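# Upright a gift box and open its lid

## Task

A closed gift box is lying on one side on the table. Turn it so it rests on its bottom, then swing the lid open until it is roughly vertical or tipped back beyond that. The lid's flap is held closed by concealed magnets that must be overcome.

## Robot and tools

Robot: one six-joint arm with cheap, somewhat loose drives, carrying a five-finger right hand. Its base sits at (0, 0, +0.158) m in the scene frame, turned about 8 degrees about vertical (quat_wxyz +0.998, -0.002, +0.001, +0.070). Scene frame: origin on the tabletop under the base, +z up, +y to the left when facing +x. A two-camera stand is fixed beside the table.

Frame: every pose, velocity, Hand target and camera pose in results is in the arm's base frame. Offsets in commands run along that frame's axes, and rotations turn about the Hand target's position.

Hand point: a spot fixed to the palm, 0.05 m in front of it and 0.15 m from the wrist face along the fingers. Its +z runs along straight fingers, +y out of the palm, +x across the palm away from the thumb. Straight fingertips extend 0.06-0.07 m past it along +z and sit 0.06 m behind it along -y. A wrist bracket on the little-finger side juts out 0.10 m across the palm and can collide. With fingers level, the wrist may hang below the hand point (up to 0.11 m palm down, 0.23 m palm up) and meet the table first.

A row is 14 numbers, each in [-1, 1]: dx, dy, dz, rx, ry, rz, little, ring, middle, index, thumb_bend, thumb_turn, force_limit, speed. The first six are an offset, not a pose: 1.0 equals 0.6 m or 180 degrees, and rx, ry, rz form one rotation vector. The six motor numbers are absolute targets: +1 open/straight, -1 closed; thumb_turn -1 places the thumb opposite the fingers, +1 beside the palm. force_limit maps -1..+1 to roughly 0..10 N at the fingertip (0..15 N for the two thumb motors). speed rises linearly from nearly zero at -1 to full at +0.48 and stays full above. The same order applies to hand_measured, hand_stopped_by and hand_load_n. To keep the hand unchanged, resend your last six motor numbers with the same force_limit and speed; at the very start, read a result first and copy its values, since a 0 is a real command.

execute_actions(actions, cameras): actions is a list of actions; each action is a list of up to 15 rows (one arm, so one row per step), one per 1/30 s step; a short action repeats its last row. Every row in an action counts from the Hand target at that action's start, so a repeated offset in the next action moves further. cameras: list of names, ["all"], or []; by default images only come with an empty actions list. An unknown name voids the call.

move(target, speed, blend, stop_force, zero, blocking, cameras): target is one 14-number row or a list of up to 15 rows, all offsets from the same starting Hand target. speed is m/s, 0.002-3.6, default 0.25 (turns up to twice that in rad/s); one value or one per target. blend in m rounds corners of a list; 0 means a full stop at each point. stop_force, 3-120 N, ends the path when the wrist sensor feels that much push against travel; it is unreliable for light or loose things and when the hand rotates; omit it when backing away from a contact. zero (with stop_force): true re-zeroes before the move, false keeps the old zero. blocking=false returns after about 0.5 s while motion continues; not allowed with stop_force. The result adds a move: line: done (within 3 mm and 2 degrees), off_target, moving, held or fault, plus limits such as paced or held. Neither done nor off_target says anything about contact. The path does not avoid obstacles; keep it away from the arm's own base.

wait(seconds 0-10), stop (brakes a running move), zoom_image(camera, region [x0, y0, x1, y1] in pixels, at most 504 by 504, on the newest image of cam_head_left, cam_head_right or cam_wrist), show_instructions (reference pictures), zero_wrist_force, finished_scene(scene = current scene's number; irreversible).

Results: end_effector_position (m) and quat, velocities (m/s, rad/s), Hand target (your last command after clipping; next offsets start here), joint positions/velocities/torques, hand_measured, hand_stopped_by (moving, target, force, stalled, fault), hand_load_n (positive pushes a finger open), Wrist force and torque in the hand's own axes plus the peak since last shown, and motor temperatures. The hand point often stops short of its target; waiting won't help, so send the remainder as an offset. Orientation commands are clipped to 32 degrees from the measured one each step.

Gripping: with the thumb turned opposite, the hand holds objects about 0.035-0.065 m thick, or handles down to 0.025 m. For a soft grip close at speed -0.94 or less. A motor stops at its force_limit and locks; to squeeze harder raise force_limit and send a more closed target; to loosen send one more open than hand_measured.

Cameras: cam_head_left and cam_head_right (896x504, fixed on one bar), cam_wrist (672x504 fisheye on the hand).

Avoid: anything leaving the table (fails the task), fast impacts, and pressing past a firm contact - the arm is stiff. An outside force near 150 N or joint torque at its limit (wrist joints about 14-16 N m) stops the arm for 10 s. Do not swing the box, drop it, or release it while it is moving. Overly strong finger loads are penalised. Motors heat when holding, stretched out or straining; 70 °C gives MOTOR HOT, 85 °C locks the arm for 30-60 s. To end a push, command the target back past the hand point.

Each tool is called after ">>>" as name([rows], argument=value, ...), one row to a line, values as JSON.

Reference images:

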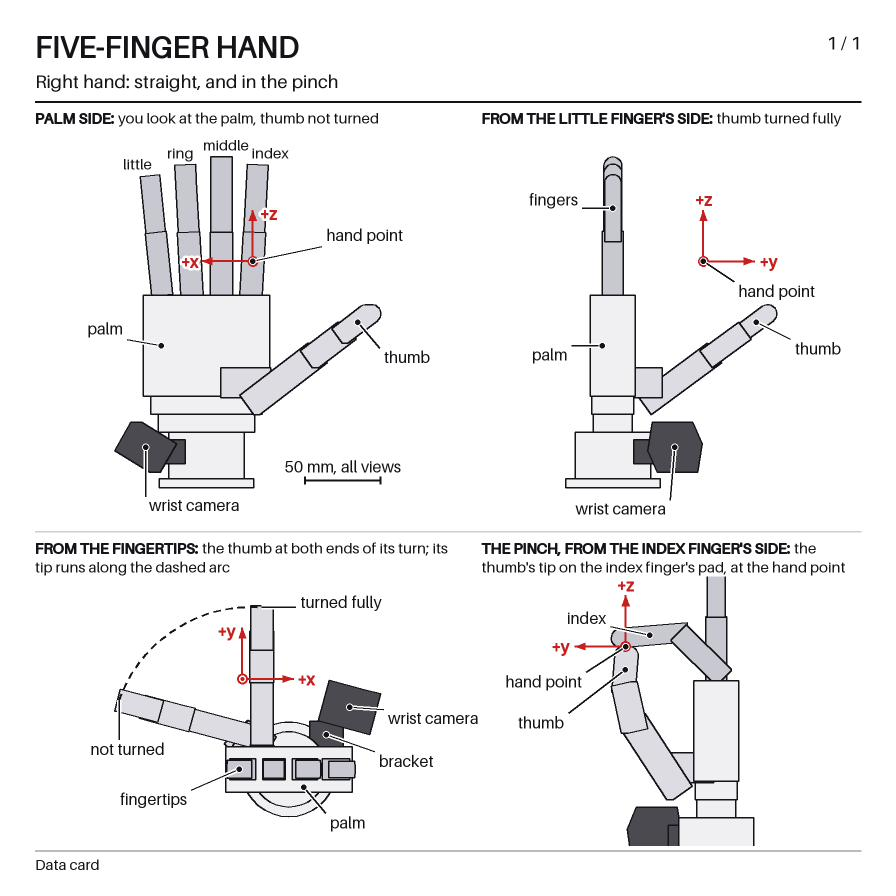

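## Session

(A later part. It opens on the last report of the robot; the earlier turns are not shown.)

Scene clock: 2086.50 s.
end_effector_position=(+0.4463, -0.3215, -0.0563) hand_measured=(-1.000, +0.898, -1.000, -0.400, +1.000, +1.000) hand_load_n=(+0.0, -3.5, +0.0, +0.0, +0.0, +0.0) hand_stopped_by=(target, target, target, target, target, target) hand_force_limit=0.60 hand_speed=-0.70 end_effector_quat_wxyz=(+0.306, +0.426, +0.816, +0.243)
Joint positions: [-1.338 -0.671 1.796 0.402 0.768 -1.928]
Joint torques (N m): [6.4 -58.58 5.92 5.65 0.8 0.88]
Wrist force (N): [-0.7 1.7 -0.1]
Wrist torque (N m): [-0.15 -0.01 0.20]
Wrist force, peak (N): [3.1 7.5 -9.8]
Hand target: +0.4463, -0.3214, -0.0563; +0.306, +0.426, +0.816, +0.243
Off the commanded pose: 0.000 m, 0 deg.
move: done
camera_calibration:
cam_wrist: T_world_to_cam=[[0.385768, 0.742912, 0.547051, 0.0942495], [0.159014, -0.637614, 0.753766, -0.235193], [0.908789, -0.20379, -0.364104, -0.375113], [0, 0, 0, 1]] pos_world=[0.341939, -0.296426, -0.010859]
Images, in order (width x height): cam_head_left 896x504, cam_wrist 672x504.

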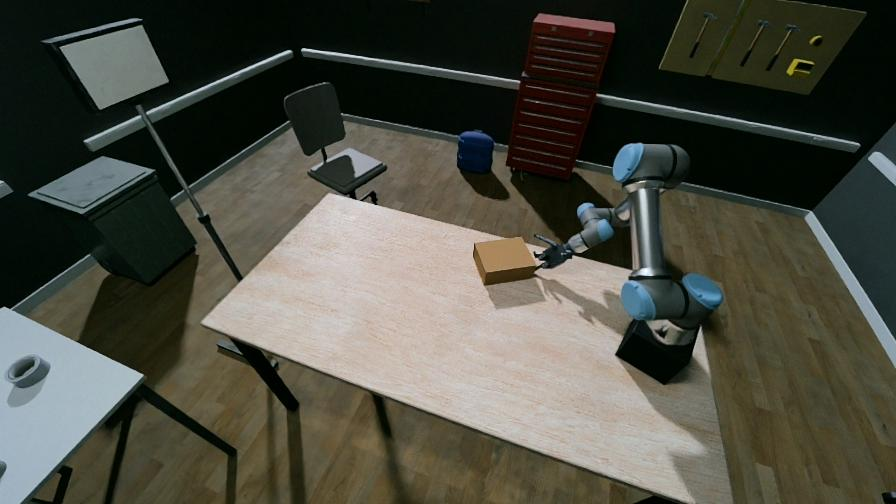

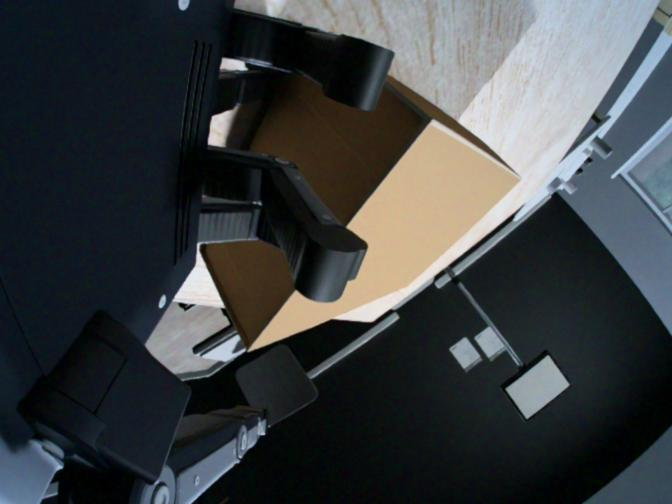

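>>> move([
  [-0.0883, -0.0469, 0.04, 0, 0, 0, -1, 0.9, -1, -0.4, 1, 1, 0.6, -0.7],
  [-0.11, -0.06, 0.05, 0.1838, 0.0561, 0, -1, 1, 0.9, -0.25, 1, 1, 0.6, 0],
], speed=[0.1, 0.2], blend=[0.015, 0], cameras=["cam_wrist", "cam_head_left"])

>>> zoom_image(camera="cam_wrist", region=[190, 0, 510, 380])

Scene clock: 2174.10 s.
end_effector_position=(+0.3803, -0.3574, -0.0263) hand_measured=(-1.000, +1.000, +0.900, -0.250, +1.000, +1.000) hand_load_n=(+0.0, +0.0, +0.0, +0.0, +0.0, +0.0) hand_stopped_by=(target, target, target, target, target, target) hand_force_limit=0.60 hand_speed=0.00 end_effector_quat_wxyz=(+0.100, +0.515, +0.737, +0.427)
Joint positions: [-1.475 -0.517 1.57 1.169 0.882 -2.067]
Joint torques (N m): [6.29 -25.43 -18.69 5.83 0.24 0.86]
Wrist force (N): [-0.5 -1.5 -0.1]
Wrist torque (N m): [-0.17 0.03 0.04]
Wrist force, peak (N): [0.1 1.6 1.9]
Hand target: +0.3803, -0.3574, -0.0263; +0.100, +0.515, +0.737, +0.427
Off the commanded pose: 0.000 m, 0 deg.
move: done
camera_calibration:
cam_wrist: T_world_to_cam=[[0.507324, 0.344706, 0.78981, -0.0522646], [0.250092, -0.935962, 0.24785, -0.424889], [0.824667, 0.0717849, -0.561044, -0.18627], [0, 0, 0, 1]] pos_world=[0.286387, -0.366292, 0.0420822]
Images, in order (width x height): cam_head_left 896x504, cam_wrist 672x504.

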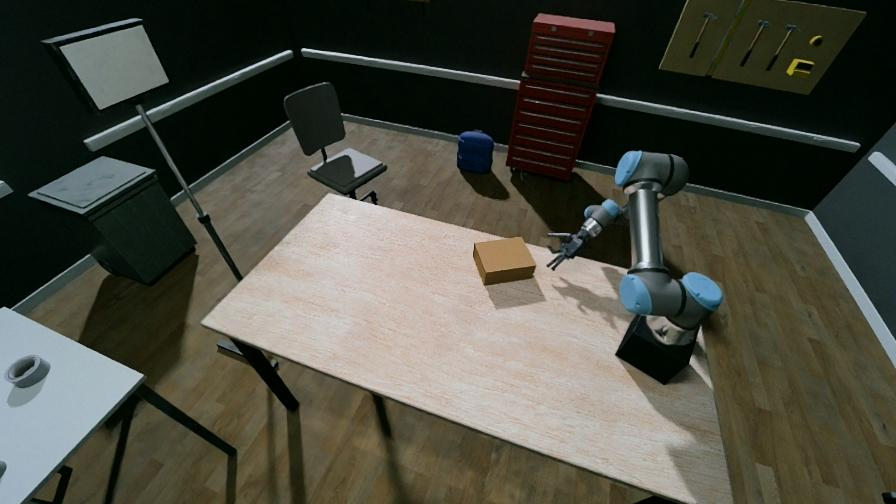

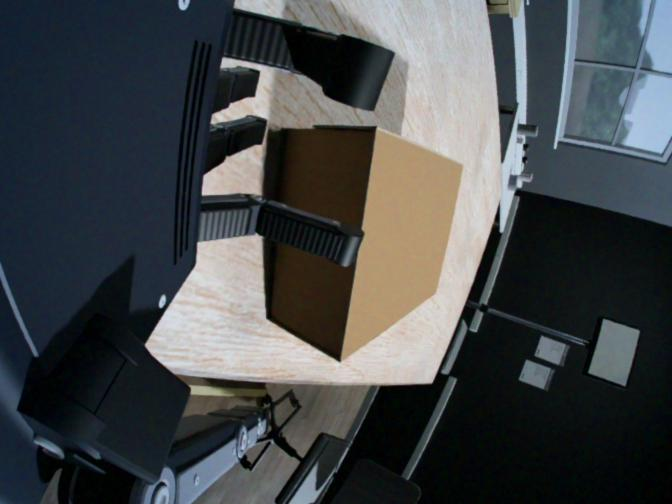

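Scaled by 1.326 from the camera's 672x504 image, which has a finer 960x720 frame.

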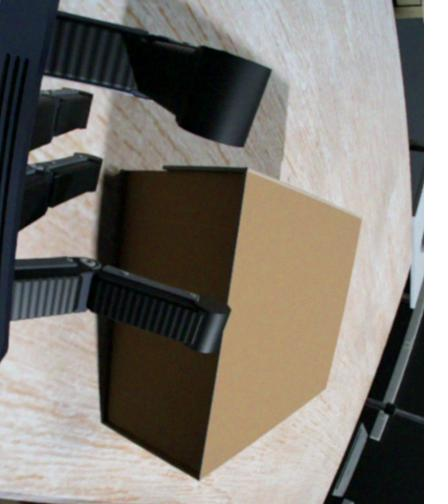

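>>> move([
  [0.0182, -0.0428, 0, 0.0039, -0.0074, -0.0278, -1, 1, -1, -0.25, 1, 1, 0.6, 0],
  [0.0712, -0.0203, -0.0795, 0.0039, -0.0074, -0.0278, -1, 1, -1, -0.25, 1, 1, 0.6, 0],
], speed=[0.12, 0.08], cameras=["cam_wrist", "cam_head_left"])

>>> zoom_image(camera="cam_wrist", region=[190, 0, 510, 380])

Scene clock: 2237.23 s.
end_effector_position=(+0.4230, -0.3696, -0.0739) hand_measured=(-1.000, +1.000, -1.000, -0.250, +1.000, +1.000) hand_load_n=(+0.0, +0.0, +0.0, +0.0, +0.0, +0.0) hand_stopped_by=(target, target, target, target, target, target) hand_force_limit=0.60 hand_speed=0.00 end_effector_quat_wxyz=(+0.124, +0.542, +0.710, +0.433)
Joint positions: [-1.411 -0.407 1.482 1.054 0.776 -1.917]
Joint torques (N m): [6.54 -26.46 -18.86 -0.59 -2.08 2.04]
Wrist force (N): [-0.6 -1.6 -0.1]
Wrist torque (N m): [-0.18 0.04 0.04]
Wrist force, peak (N): [-1.3 -2.6 -1.4]
Hand target: +0.4231, -0.3696, -0.0740; +0.124, +0.542, +0.710, +0.433
Off the commanded pose: 0.000 m, 0 deg.
move: done
camera_calibration:
cam_wrist: T_world_to_cam=[[0.516443, 0.290236, 0.805636, -0.0549247], [0.161718, -0.956938, 0.241075, -0.406009], [0.840912, 0.0057843, -0.54114, -0.277027], [0, 0, 0, 1]] pos_world=[0.32698, -0.370982, -0.00778223]
Images, in order (width x height): cam_head_left 896x504, cam_wrist 672x504.

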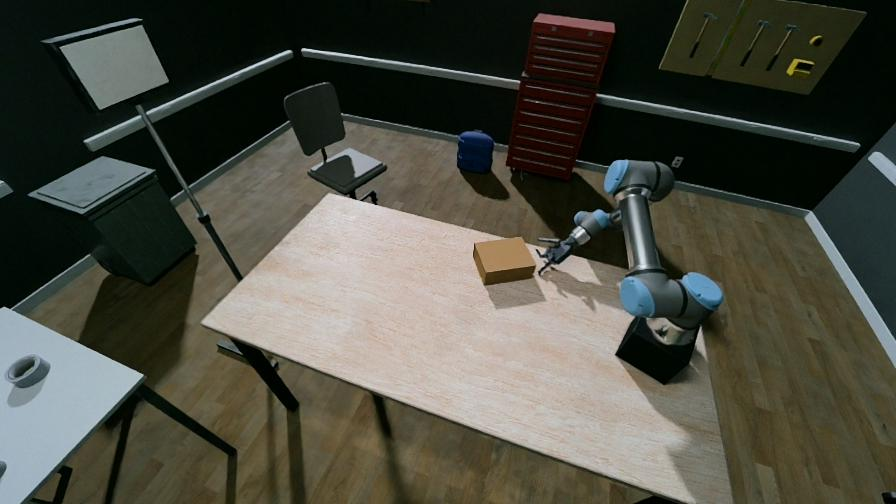

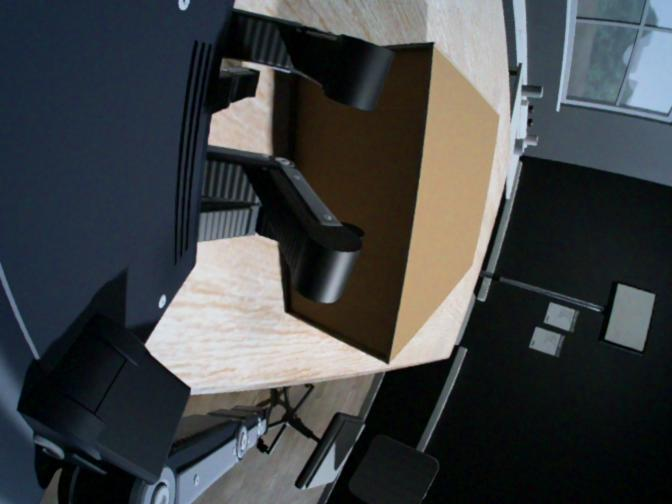

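Scaled by 1.326 from the camera's 672x504 image, which has a finer 960x720 frame.

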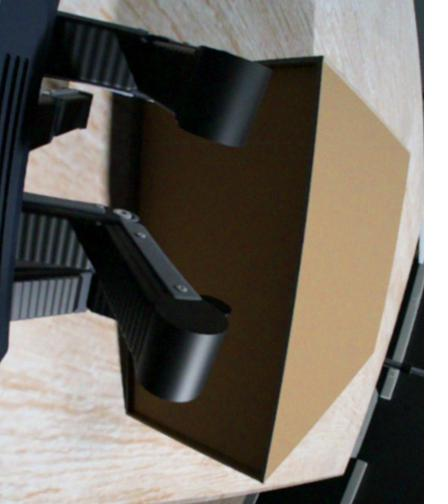

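>>> move(target=[0.0506, 0.0215, 0, 0, 0, 0, -1, 1, -1, -0.25, 1, 1, 0.6, 0], speed=0.02, stop_force=3, cameras=["cam_wrist"])

>>> zoom_image(camera="cam_wrist", region=[190, 0, 510, 380])

Scene clock: 2246.13 s.
end_effector_position=(+0.4534, -0.3567, -0.0740) hand_measured=(-1.000, +1.000, -1.000, -0.250, +1.000, +1.000) hand_load_n=(+0.0, +0.0, +0.0, +0.0, +0.0, +0.0) hand_stopped_by=(target, target, target, target, target, target) hand_force_limit=0.60 hand_speed=0.00 end_effector_quat_wxyz=(+0.124, +0.542, +0.710, +0.433)
Joint positions: [-1.346 -0.412 1.47 1.011 0.743 -1.835]
Joint torques (N m): [7.54 -68.64 -19.14 -0.64 -2.18 1.57]
Wrist force (N): [-0.5 -1.4 -0.2]
Wrist torque (N m): [-0.14 0.01 0.04]
Wrist force, peak (N): [-1.0 -1.7 -0.5]
Hand target: +0.4534, -0.3567, -0.0740; +0.124, +0.542, +0.710, +0.433
Off the commanded pose: 0.000 m, 0 deg.
move: done
camera_calibration:
cam_wrist: T_world_to_cam=[[0.516443, 0.290236, 0.805636, -0.0743397], [0.161718, -0.956938, 0.241075, -0.398573], [0.840912, 0.0057843, -0.54114, -0.302803], [0, 0, 0, 1]] pos_world=[0.35748, -0.358082, -0.00788223]
Images, in order (width x height): cam_wrist 672x504.

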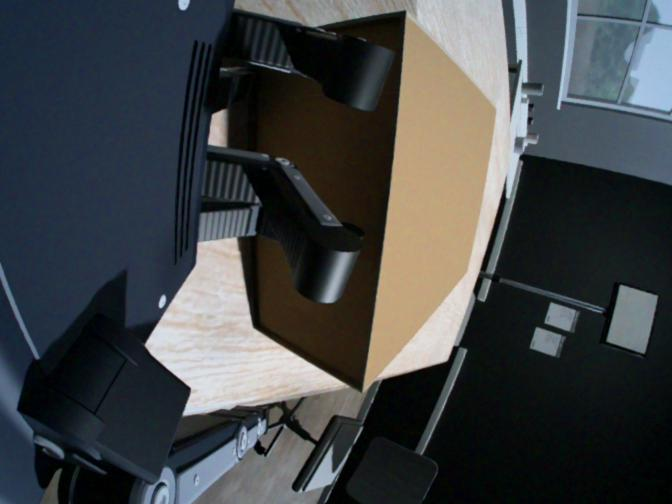

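Scaled by 1.326 from the camera's 672x504 image, which has a finer 960x720 frame.

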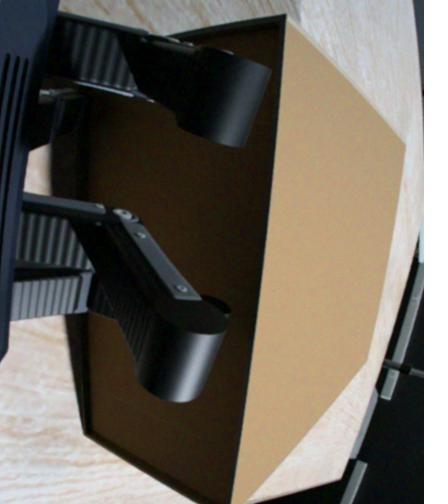

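>>> move(target=[0.0230, 0.0098, 0, 0, 0, 0, -1, 1, -1, -0.25, 1, 1, 0.6, 0], speed=0.01, stop_force=3, cameras=["cam_wrist"])

>>> zoom_image(camera="cam_wrist", region=[190, 0, 510, 380])

Scene clock: 2253.83 s.
end_effector_position=(+0.4672, -0.3508, -0.0740) hand_measured=(-1.000, +1.000, -1.000, -0.250, +1.000, +1.000) hand_load_n=(+0.0, +0.0, +0.0, +0.0, +0.0, +0.0) hand_stopped_by=(target, target, target, target, target, target) hand_force_limit=0.60 hand_speed=0.00 end_effector_quat_wxyz=(+0.124, +0.542, +0.710, +0.433)
Joint positions: [-1.316 -0.414 1.463 0.991 0.729 -1.795]
Joint torques (N m): [8.09 -68.9 -19.77 -0.79 -2.64 1.44]
Wrist force (N): [0.2 -1.6 -1.3]
Wrist torque (N m): [-0.08 0.11 0.07]
Wrist force, peak (N): [-0.3 -2.3 -1.3]
Hand target: +0.4672, -0.3508, -0.0740; +0.124, +0.542, +0.710, +0.433
Off the commanded pose: 0.000 m, 0 deg.
move: done
camera_calibration:
cam_wrist: T_world_to_cam=[[0.516443, 0.290236, 0.805636, -0.083179], [0.161718, -0.956938, 0.241075, -0.395158], [0.840912, 0.0057843, -0.54114, -0.314442], [0, 0, 0, 1]] pos_world=[0.37128, -0.352182, -0.00788223]
Images, in order (width x height): cam_wrist 672x504.

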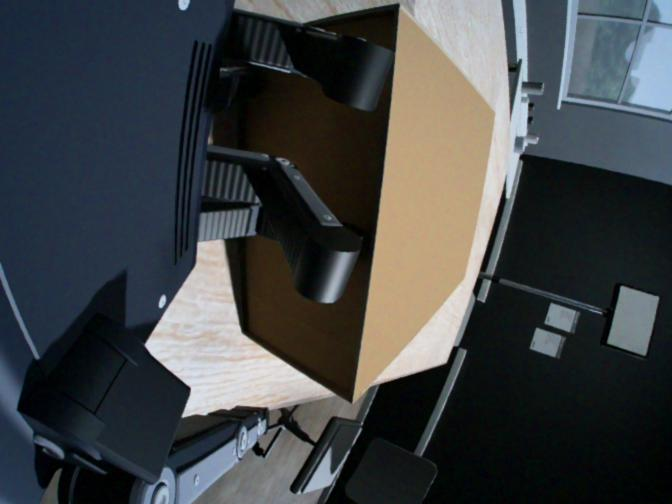

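Scaled by 1.326 from the camera's 672x504 image, which has a finer 960x720 frame.

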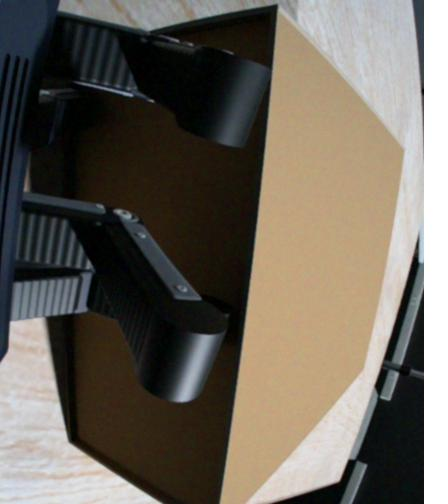

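>>> move(target=[0, 0, -0.0117, 0, 0, 0, -1, 1, -1, -0.25, 1, 1, 0.6, 0], speed=0.008, stop_force=3)

Scene clock: 2259.80 s.
end_effector_position=(+0.4673, -0.3509, -0.0752) hand_measured=(-1.000, +1.000, -1.000, -0.250, +1.000, +1.000) hand_load_n=(+0.0, -1.5, +0.0, +0.0, +0.0, +0.0) hand_stopped_by=(target, target, target, target, target, target) hand_force_limit=0.60 hand_speed=0.00 end_effector_quat_wxyz=(+0.125, +0.542, +0.710, +0.433)
Joint positions: [-1.316 -0.411 1.461 0.99 0.729 -1.795]
Joint torques (N m): [6.65 -67.37 4.5 5.59 -0.92 1.21]
Wrist force (N): [0.8 0.0 -1.9]
Wrist torque (N m): [-0.06 0.21 0.17]
Wrist force, peak (N): [0.4 0.7 -5.0]
Hand target: +0.4673, -0.3509, -0.0752; +0.125, +0.542, +0.710, +0.433 (not the last commanded pose)
Off the commanded pose: 0.006 m, 0 deg.
move: contact

>>> move(target=[-0.0081, 0.0192, 0.0177, -0.0511, -0.0217, 0, -1, 1, -1, -0.25, 1, 1, 0.6, 0], speed=0.03, cameras=["cam_wrist"])

>>> zoom_image(camera="cam_wrist", region=[190, 0, 510, 380])

Scene clock: 2277.37 s.
end_effector_position=(+0.4624, -0.3394, -0.0646) hand_measured=(-1.000, +1.000, -1.000, -0.250, +1.000, +1.000) hand_load_n=(+0.0, +0.0, +0.0, +0.0, +0.0, +0.0) hand_stopped_by=(target, target, target, target, target, target) hand_force_limit=0.60 hand_speed=0.00 end_effector_quat_wxyz=(+0.192, +0.515, +0.737, +0.393)
Joint positions: [-1.326 -0.491 1.577 0.803 0.708 -1.825]
Joint torques (N m): [-5.28 -63.96 6.7 -0.77 -2.74 -1.3]
Wrist force (N): [-1.1 -2.4 -0.2]
Wrist torque (N m): [-0.19 0.06 0.10]
Wrist force, peak (N): [-1.4 -3.5 0.5]
Hand target: +0.4624, -0.3394, -0.0646; +0.192, +0.515, +0.737, +0.393
Off the commanded pose: 0.000 m, 0 deg.
move: done
camera_calibration:
cam_wrist: T_world_to_cam=[[0.462195, 0.418066, 0.782046, -0.0245138], [0.139759, -0.905216, 0.401312, -0.347578], [0.875696, -0.0761866, -0.476815, -0.345097], [0, 0, 0, 1]] pos_world=[0.362108, -0.330677, -0.00588932]
Images, in order (width x height): cam_wrist 672x504.

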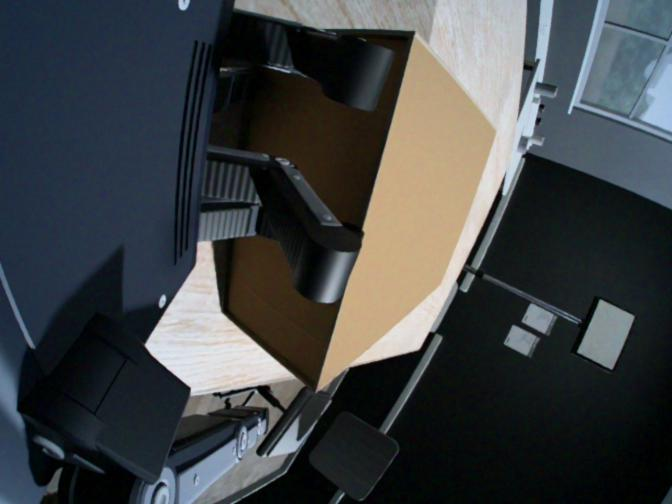

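Scaled by 1.326 from the camera's 672x504 image, which has a finer 960x720 frame.

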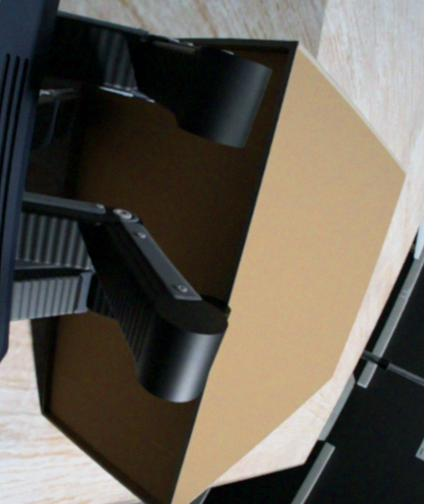

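>>> move(target=[0, 0, -0.0117, 0, 0, 0, -1, 1, -1, -0.25, 1, 1, 0.6, 0], speed=0.008, stop_force=3, cameras=["cam_wrist"])

>>> zoom_image(camera="cam_wrist", region=[290, 180, 430, 330])

Scene clock: 2284.33 s.
end_effector_position=(+0.4624, -0.3394, -0.0665) hand_measured=(-1.000, +1.000, -1.000, -0.250, +1.000, +1.000) hand_load_n=(+0.0, -1.5, +0.0, +0.0, +0.0, +0.0) hand_stopped_by=(target, target, target, target, target, target) hand_force_limit=0.60 hand_speed=0.00 end_effector_quat_wxyz=(+0.192, +0.515, +0.737, +0.393)
Joint positions: [-1.326 -0.487 1.576 0.8 0.708 -1.825]
Joint torques (N m): [-4.95 -64.84 5 5.62 -0.84 -1.08]
Wrist force (N): [0.3 0.0 -2.3]
Wrist torque (N m): [-0.02 0.21 0.22]
Wrist force, peak (N): [0.2 1.3 -4.7]
Hand target: +0.4624, -0.3394, -0.0665; +0.192, +0.515, +0.737, +0.393 (not the last commanded pose)
Off the commanded pose: 0.005 m, 0 deg.
move: contact
camera_calibration:
cam_wrist: T_world_to_cam=[[0.462098, 0.418254, 0.782003, -0.0229316], [0.139726, -0.905121, 0.401537, -0.34677], [0.875752, -0.076283, -0.476696, -0.346054], [0, 0, 0, 1]] pos_world=[0.362107, -0.330676, -0.00778907]
Images, in order (width x height): cam_wrist 672x504.

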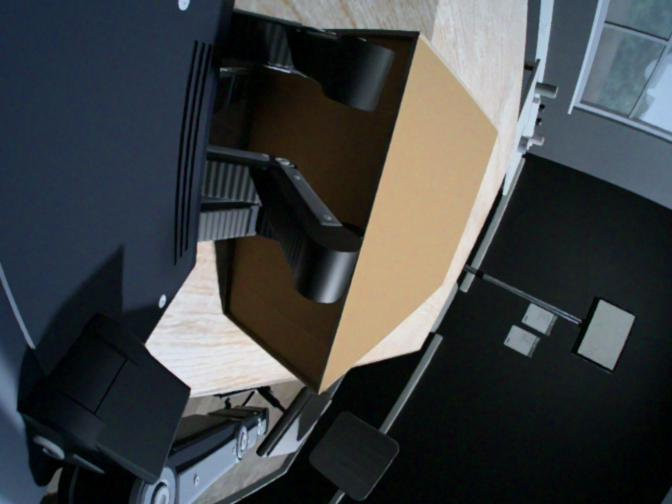

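Scaled by 3.360 from the camera's 672x504 image, which has a finer 960x720 frame.

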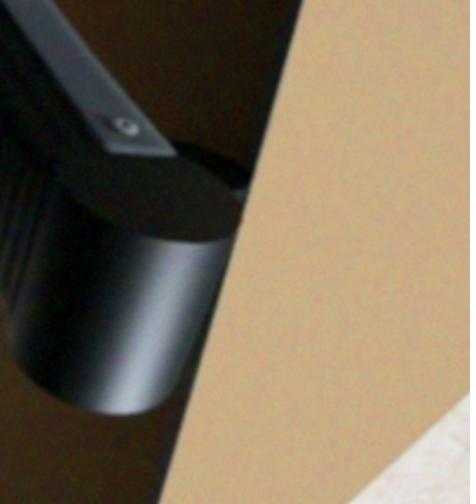

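>>> move(target=[-0.0092, 0.0218, 0.0105, -0.0511, -0.0217, 0, -1, 1, -1, -0.25, 1, 1, 0.6, 0], speed=0.03, cameras=["cam_wrist", "cam_head_left"])

>>> zoom_image(camera="cam_wrist", region=[190, 0, 510, 380])

>>> zoom_image(camera="cam_head_left", region=[450, 200, 600, 300])

Scene clock: 2300.33 s.
end_effector_position=(+0.4569, -0.3263, -0.0602) hand_measured=(-1.000, +1.000, -1.000, -0.250, +1.000, +1.000) hand_load_n=(+0.0, -4.0, +0.0, +0.0, +0.0, +0.0) hand_stopped_by=(target, target, target, target, target, target) hand_force_limit=0.60 hand_speed=0.00 end_effector_quat_wxyz=(+0.257, +0.484, +0.760, +0.350)
Joint positions: [-1.338 -0.554 1.69 0.603 0.684 -1.853]
Joint torques (N m): [-5.97 -59.31 5.79 -2.05 -1.87 -1.43]
Wrist force (N): [4.8 3.4 -12.4]
Wrist torque (N m): [0.61 0.93 0.64]
Wrist force, peak (N): [4.1 4.5 -12.9]
Hand target: +0.4569, -0.3263, -0.0602; +0.257, +0.484, +0.760, +0.350
Off the commanded pose: 0.000 m, 0 deg.
move: done
camera_calibration:
cam_wrist: T_world_to_cam=[[0.410324, 0.540141, 0.734766, 0.0298322], [0.107269, -0.828712, 0.549299, -0.288077], [0.905609, -0.146573, -0.397981, -0.369105], [0, 0, 0, 1]] pos_world=[0.352925, -0.308947, -0.0105756]
Images, in order (width x height): cam_head_left 896x504, cam_wrist 672x504.

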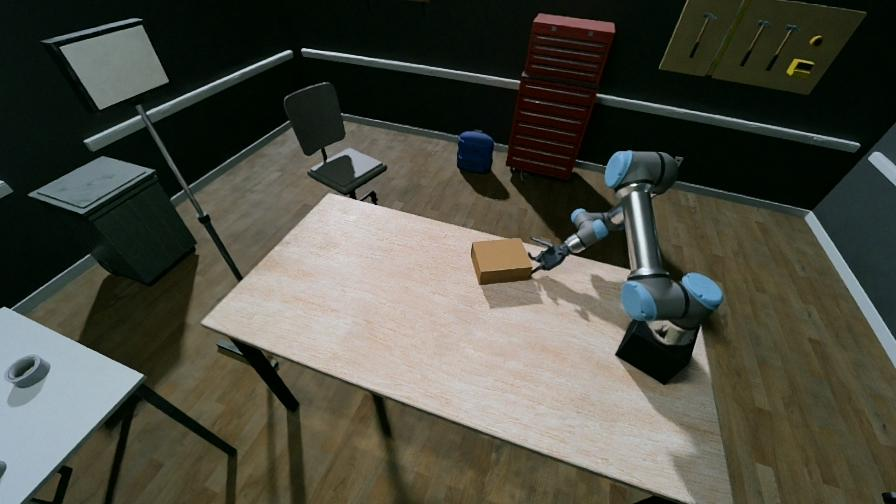

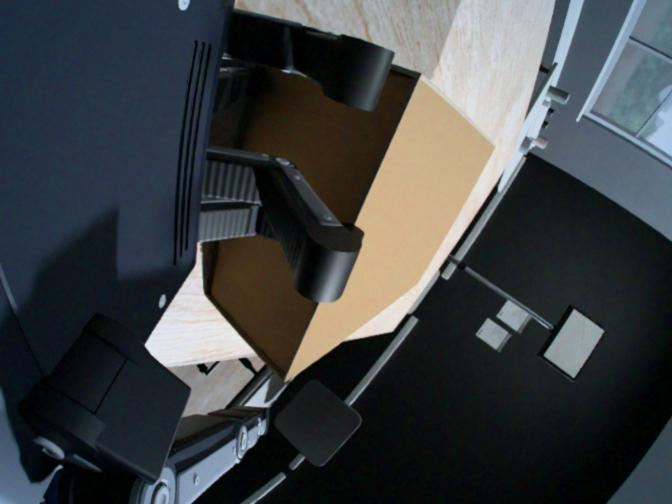

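Scaled by 1.326 from the camera's 672x504 image, which has a finer 960x720 frame.

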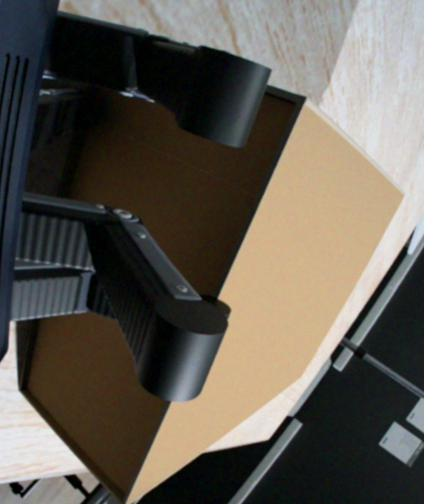

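Scaled by 3.360 from the camera's 896x504 image, which has a finer 1280x720 frame.

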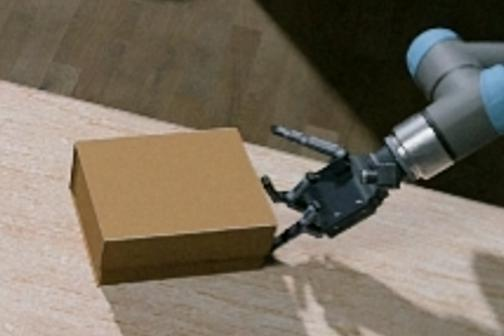

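>>> move([
  [-0.0614, -0.026, 0.005, 0, 0, 0, -1, 1, -1, -0.25, 1, 1, 0.6, 0],
  [-0.11, -0.06, 0.05, 0.1022, 0.0434, 0, -1, 1, -1, -0.25, 1, 1, 0.6, 0],
], speed=[0.06, 0.15], blend=[0.01, 0], cameras=["cam_wrist", "cam_head_left"])

>>> zoom_image(camera="cam_wrist", region=[220, 60, 520, 380])

>>> zoom_image(camera="cam_head_left", region=[450, 210, 570, 300])

Scene clock: 2485.50 s.
end_effector_position=(+0.3909, -0.3623, -0.0302) hand_measured=(-1.000, +1.000, -1.000, -0.250, +1.000, +1.000) hand_load_n=(+0.0, +0.0, +0.0, +0.0, +0.0, +0.0) hand_stopped_by=(target, target, target, target, target, target) hand_force_limit=0.60 hand_speed=0.00 end_effector_quat_wxyz=(+0.125, +0.542, +0.710, +0.433)
Joint positions: [-1.475 -0.514 1.597 1.099 0.811 -1.992]
Joint torques (N m): [-7.04 -25.12 -18.78 6.42 0.85 -0.49]
Wrist force (N): [-0.6 -1.2 0.0]
Wrist torque (N m): [-0.12 0.03 0.14]
Wrist force, peak (N): [3.5 4.7 -13.1]
Hand target: +0.3909, -0.3623, -0.0302; +0.125, +0.542, +0.710, +0.433
Off the commanded pose: 0.000 m, 0 deg.
move: done
camera_calibration:
cam_wrist: T_world_to_cam=[[0.516362, 0.290523, 0.805585, -0.0754904], [0.1616, -0.956852, 0.241494, -0.404195], [0.840985, 0.00548416, -0.54103, -0.226616], [0, 0, 0, 1]] pos_world=[0.294879, -0.363581, 0.0358183]
Images, in order (width x height): cam_head_left 896x504, cam_wrist 672x504.

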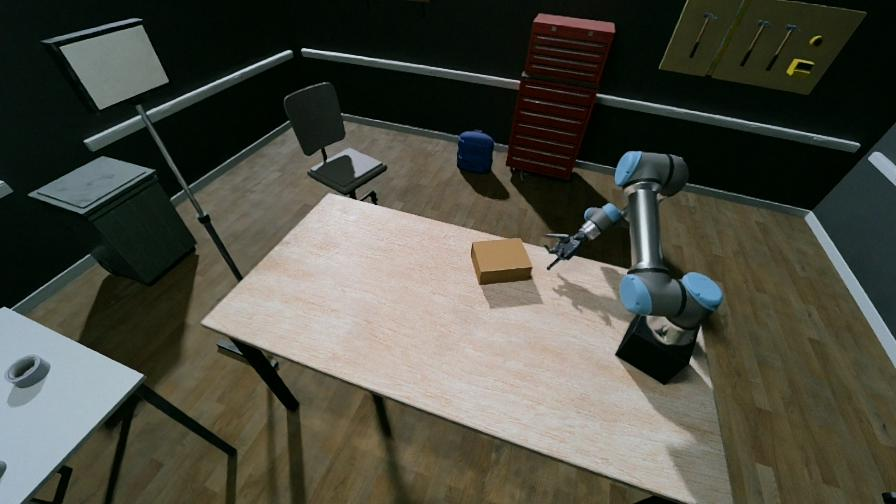

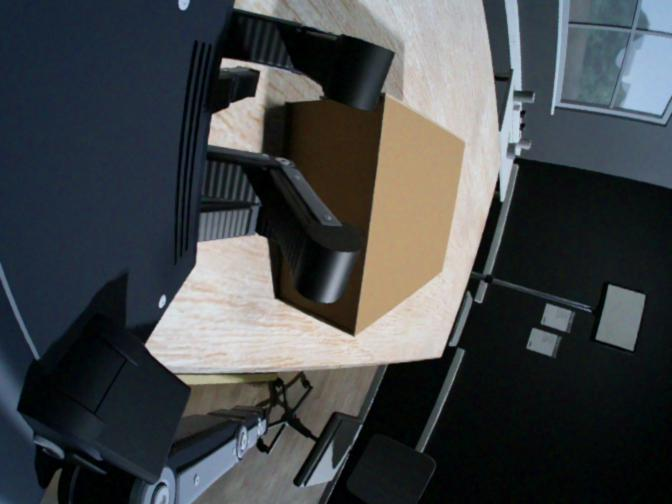

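Scaled by 1.575 from the camera's 672x504 image, which has a finer 960x720 frame.

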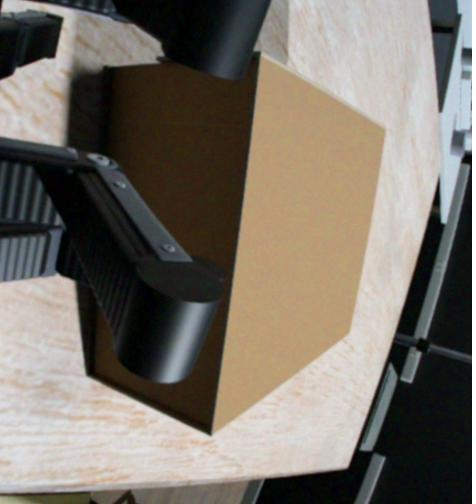

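Scaled by 4.200 from the camera's 896x504 image, which has a finer 1280x720 frame.

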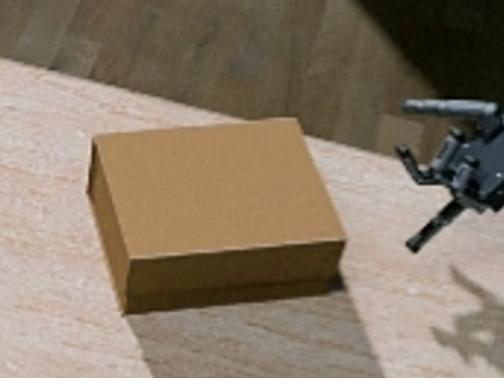

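>>> move([
  [0.0085, -0.0244, 0, 0, 0, -0.0206, -1, 1, -1, -0.25, 1, 1, 0.6, 0],
  [0.076, -0.0007, -0.073, 0, 0, -0.0206, -1, 1, -1, -0.25, 1, 1, 0.6, 0],
], speed=[0.12, 0.1], blend=[0.01, 0])

>>> move(target=[0.0944, 0.033, 0, 0, 0, 0, -1, 1, -1, -0.25, 1, 1, 0.6, 0], speed=0.02, stop_force=3, cameras=["cam_wrist"])

>>> zoom_image(camera="cam_wrist", region=[200, 0, 520, 400])

Scene clock: 2512.03 s.
end_effector_position=(+0.4364, -0.3627, -0.0740) hand_measured=(-1.000, +1.000, -1.000, -0.250, +1.000, +1.000) hand_load_n=(+0.0, +0.0, +0.0, +0.0, +0.0, +0.0) hand_stopped_by=(target, target, target, target, target, target) hand_force_limit=0.60 hand_speed=0.00 end_effector_quat_wxyz=(+0.139, +0.564, +0.692, +0.429)
Joint positions: [-1.388 -0.435 1.531 0.951 0.732 -1.806]
Joint torques (N m): [6.26 -25.67 -20.11 -0.57 -2.31 1.56]
Wrist force (N): [-0.9 -1.6 0.1]
Wrist torque (N m): [-0.19 0.08 0.02]
Wrist force, peak (N): [-1.7 -3.4 -2.3]
Hand target: +0.4365, -0.3627, -0.0740; +0.139, +0.564, +0.692, +0.429
Off the commanded pose: 0.000 m, 0 deg.
move: done

Scene clock: 2515.97 s.
end_effector_position=(+0.4931, -0.3429, -0.0740) hand_measured=(-1.000, +1.000, -1.000, -0.250, +1.000, +1.000) hand_load_n=(+0.0, +0.0, +0.0, -1.0, -0.5, +0.0) hand_stopped_by=(target, target, target, target, target, target) hand_force_limit=0.60 hand_speed=0.00 end_effector_quat_wxyz=(+0.139, +0.564, +0.692, +0.429)
Joint positions: [-1.264 -0.442 1.487 0.869 0.683 -1.63]
Joint torques (N m): [8.13 -67.22 -19.47 -0.8 -2.51 1.47]
Wrist force (N): [0.0 -1.8 -1.6]
Wrist torque (N m): [-0.17 0.01 0.07]
Wrist force, peak (N): [-0.3 -1.9 -1.9]
Hand target: +0.4931, -0.3429, -0.0740; +0.139, +0.564, +0.692, +0.429
Off the commanded pose: 0.000 m, 0 deg.
move: done
camera_calibration:
cam_wrist: T_world_to_cam=[[0.534071, 0.256464, 0.805602, -0.119011], [0.0994558, -0.965322, 0.241377, -0.36395], [0.839569, -0.0487906, -0.541057, -0.354318], [0, 0, 0, 1]] pos_world=[0.397231, -0.338095, -0.00798184]
Images, in order (width x height): cam_wrist 672x504.

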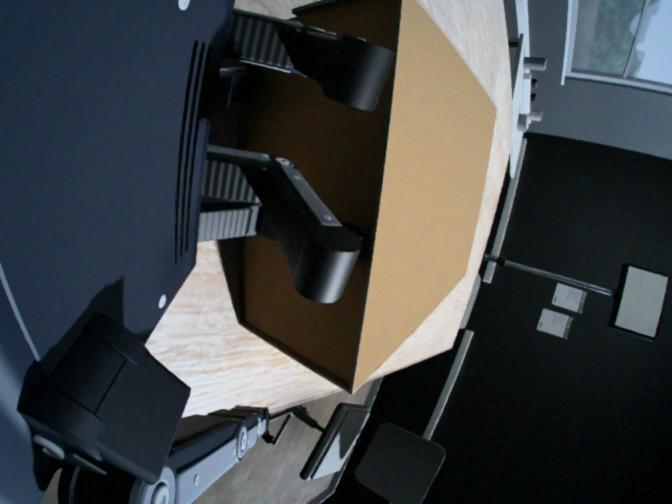

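Scaled by 1.260 from the camera's 672x504 image, which has a finer 960x720 frame.

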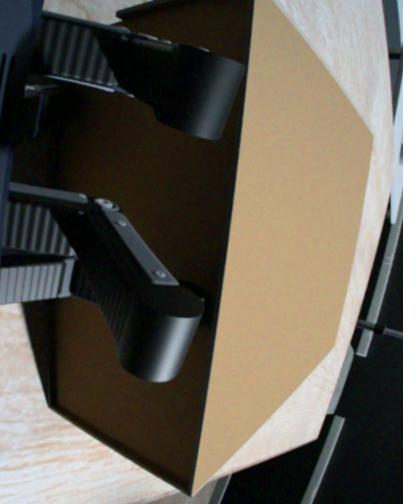

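>>> move(target=[0, 0, -0.0117, 0, 0, 0, -1, 1, -1, -0.25, 1, 1, 0.6, 0], speed=0.008, stop_force=3)

Scene clock: 2521.43 s.
end_effector_position=(+0.4931, -0.3430, -0.0749) hand_measured=(-1.000, +1.000, -1.000, -0.250, +1.000, +1.000) hand_load_n=(+0.0, -1.5, +0.0, +0.0, +0.0, +0.0) hand_stopped_by=(target, target, target, target, target, target) hand_force_limit=0.60 hand_speed=0.00 end_effector_quat_wxyz=(+0.139, +0.564, +0.692, +0.429)
Joint positions: [-1.264 -0.44 1.486 0.868 0.683 -1.63]
Joint torques (N m): [6.3 -66.47 4.71 5.68 -0.22 1.36]
Wrist force (N): [0.8 -0.2 -1.6]
Wrist torque (N m): [-0.06 0.13 0.20]
Wrist force, peak (N): [0.8 0.4 -5.3]
Hand target: +0.4931, -0.3430, -0.0749; +0.139, +0.564, +0.692, +0.429 (not the last commanded pose)
Off the commanded pose: 0.006 m, 0 deg.
move: contact

>>> move(target=[-0.0005, 0.0215, 0.0145, -0.0524, -0.0184, 0, -1, 1, -1, -0.25, 1, 1, 0.6, 0], speed=0.03, cameras=["cam_wrist"])

>>> zoom_image(camera="cam_wrist", region=[290, 160, 440, 340])

Scene clock: 2530.47 s.
end_effector_position=(+0.4928, -0.3301, -0.0662) hand_measured=(-1.000, +1.000, -1.000, -0.250, +1.000, +1.000) hand_load_n=(+0.0, -2.5, +0.0, +0.0, +0.0, -0.5) hand_stopped_by=(target, target, target, target, target, target) hand_force_limit=0.60 hand_speed=0.00 end_effector_quat_wxyz=(+0.204, +0.539, +0.720, +0.386)
Joint positions: [-1.257 -0.522 1.598 0.657 0.676 -1.622]
Joint torques (N m): [7.19 -62.65 5.27 -1.64 -2.19 1.24]
Wrist force (N): [2.3 -0.3 -4.7]
Wrist torque (N m): [0.10 0.41 0.30]
Wrist force, peak (N): [2.4 2.6 -7.9]
Hand target: +0.4928, -0.3301, -0.0662; +0.205, +0.539, +0.720, +0.386
Off the commanded pose: 0.000 m, 0 deg.
move: done
camera_calibration:
cam_wrist: T_world_to_cam=[[0.487975, 0.387652, 0.782052, -0.0640035], [0.0807693, -0.912178, 0.401756, -0.316082], [0.869113, -0.132881, -0.476431, -0.387319], [0, 0, 0, 1]] pos_world=[0.393385, -0.314979, -0.00748855]
Images, in order (width x height): cam_wrist 672x504.

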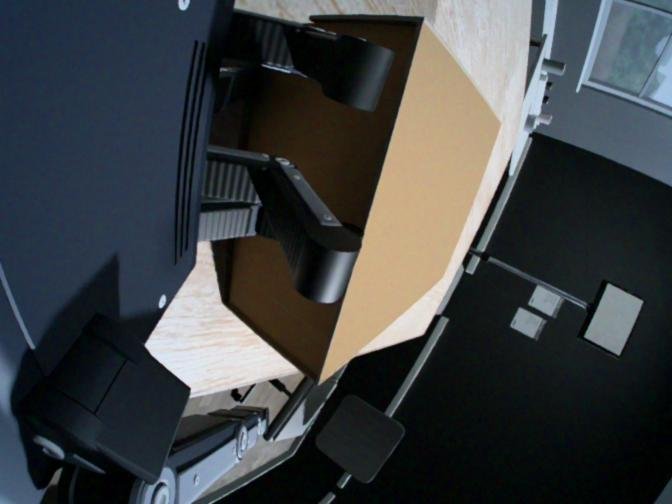

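Scaled by 2.800 from the camera's 672x504 image, which has a finer 960x720 frame.

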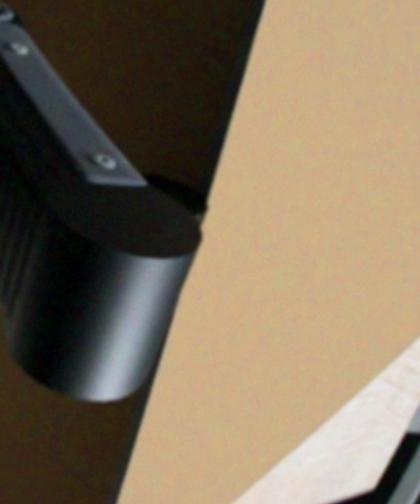

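>>> move(target=[0.0026, 0.0127, 0.0062, -0.0262, -0.0092, 0, -1, 1, -1, -0.25, 1, 1, 0.6, 0], speed=0.03, cameras=["cam_wrist"])

>>> zoom_image(camera="cam_wrist", region=[290, 160, 440, 340])

Scene clock: 2539.70 s.
end_effector_position=(+0.4944, -0.3225, -0.0625) hand_measured=(-1.000, +1.000, -1.000, -0.250, +1.000, +1.000) hand_load_n=(+0.0, -3.0, +0.0, +0.0, +0.0, +0.0) hand_stopped_by=(target, target, target, target, target, target) hand_force_limit=0.60 hand_speed=0.00 end_effector_quat_wxyz=(+0.237, +0.524, +0.733, +0.364)
Joint positions: [-1.249 -0.562 1.654 0.544 0.674 -1.609]
Joint torques (N m): [10.21 -60.06 4.35 -1.55 -1.85 1.32]
Wrist force (N): [1.1 1.7 -11.3]
Wrist torque (N m): [0.51 0.65 0.30]
Wrist force, peak (N): [1.1 1.7 -11.3]
Hand target: +0.4944, -0.3225, -0.0625; +0.237, +0.524, +0.733, +0.364
Off the commanded pose: 0.000 m, 0 deg.
move: done
camera_calibration:
cam_wrist: T_world_to_cam=[[0.465674, 0.451213, 0.761285, -0.0404063], [0.0680625, -0.875964, 0.47755, -0.288012], [0.882335, -0.170568, -0.438624, -0.402217], [0, 0, 0, 1]] pos_world=[0.393309, -0.302661, -0.00812159]
Images, in order (width x height): cam_wrist 672x504.

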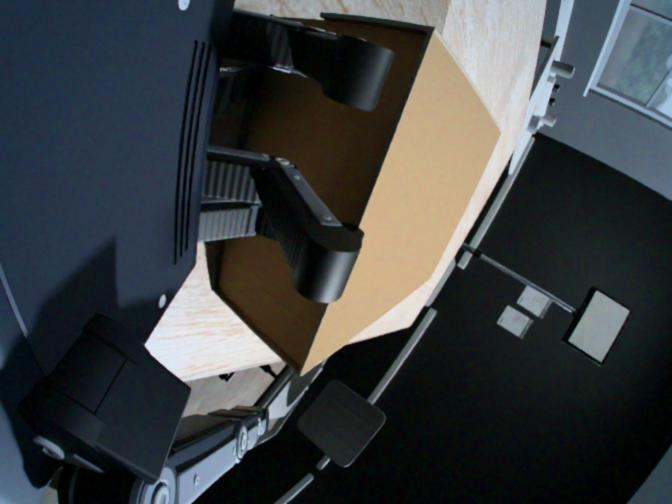

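Scaled by 2.800 from the camera's 672x504 image, which has a finer 960x720 frame.

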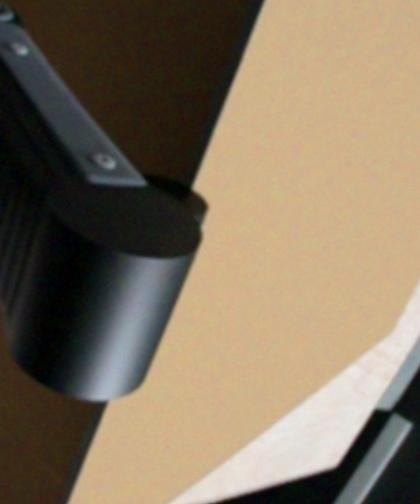

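>>> move([
  [-0.063, -0.022, 0.008, 0, 0, 0, -1, 1, -1, -0.25, 1, 1, 0.6, 0],
  [-0.126, -0.044, 0.08, -0.1412, 0.1237, -0.0186, -1, -1, -1, -1, 1, 1, 0.0, 0],
], speed=[0.06, 0.15], blend=[0.01, 0], cameras=["cam_wrist", "cam_head_left"])

>>> zoom_image(camera="cam_wrist", region=[190, 0, 560, 420])

>>> zoom_image(camera="cam_head_left", region=[450, 200, 600, 300])

Scene clock: 2807.53 s.
end_effector_position=(+0.4188, -0.3489, -0.0145) hand_measured=(-1.000, -1.000, -1.000, -1.000, +1.000, +1.000) hand_load_n=(-0.5, +0.0, +0.0, +0.0, +0.0, +0.0) hand_stopped_by=(target, target, target, target, target, target) hand_force_limit=0.00 hand_speed=0.00 end_effector_quat_wxyz=(+0.211, +0.540, +0.811, +0.081)
Joint positions: [-1.242 -0.974 1.879 0.414 1.186 -1.587]
Joint torques (N m): [6.88 -52.82 2.5 -0.83 0.62 1.38]
Wrist force (N): [-0.3 -0.7 -0.2]
Wrist torque (N m): [-0.03 0.03 -0.02]
Wrist force, peak (N): [1.4 1.7 -11.6]
Hand target: +0.4188, -0.3489, -0.0145; +0.211, +0.540, +0.811, +0.081
Off the commanded pose: 0.000 m, 0 deg.
move: done
camera_calibration:
cam_wrist: T_world_to_cam=[[0.706207, 0.652692, 0.274346, -0.0673098], [0.268943, -0.605748, 0.748825, -0.314887], [0.654937, -0.455042, -0.60332, -0.325366], [0, 0, 0, 1]] pos_world=[0.345315, -0.294864, 0.0579616]
Images, in order (width x height): cam_head_left 896x504, cam_wrist 672x504.

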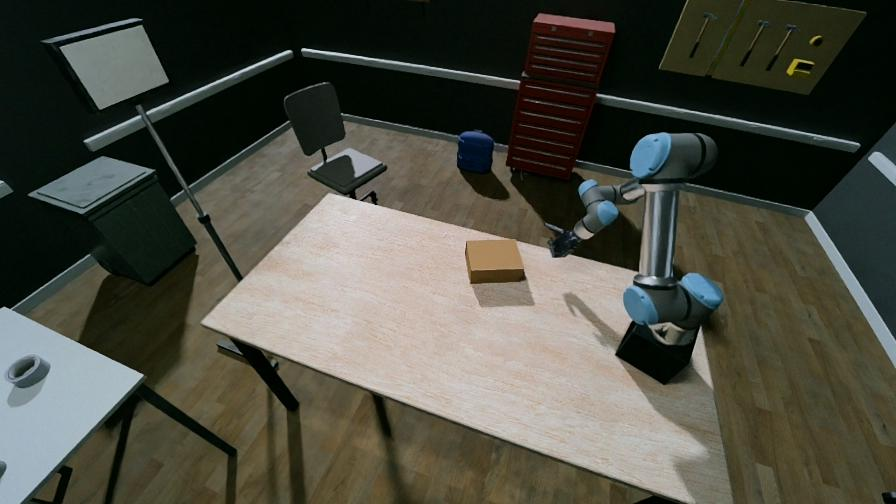

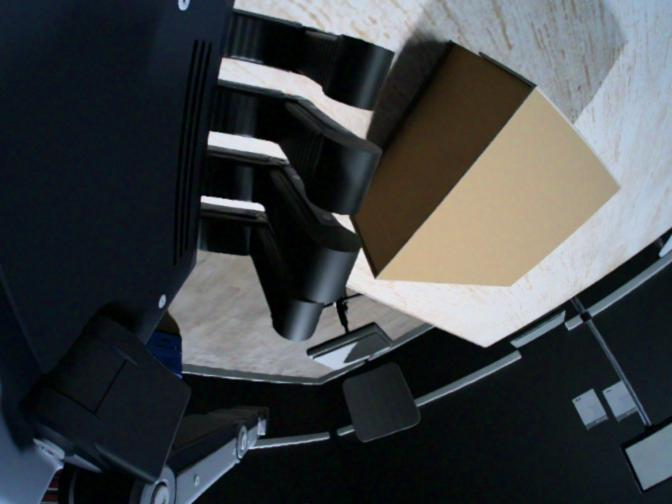

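Scaled by 1.200 from the camera's 672x504 image, which has a finer 960x720 frame.

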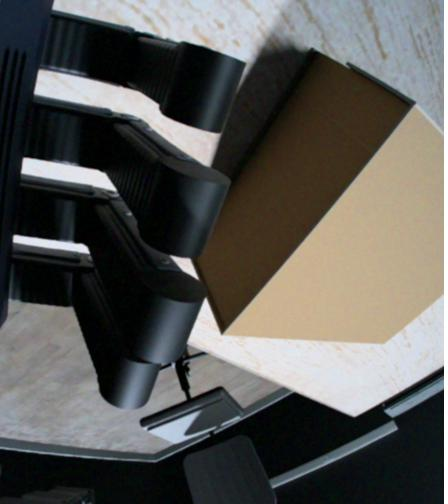

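Scaled by 3.360 from the camera's 896x504 image, which has a finer 1280x720 frame.

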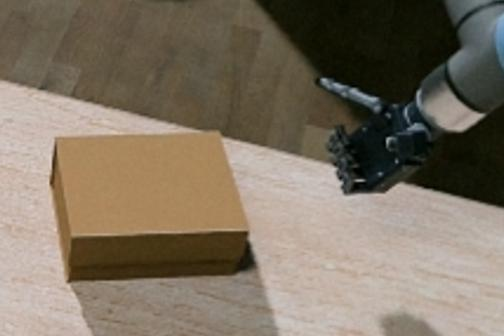

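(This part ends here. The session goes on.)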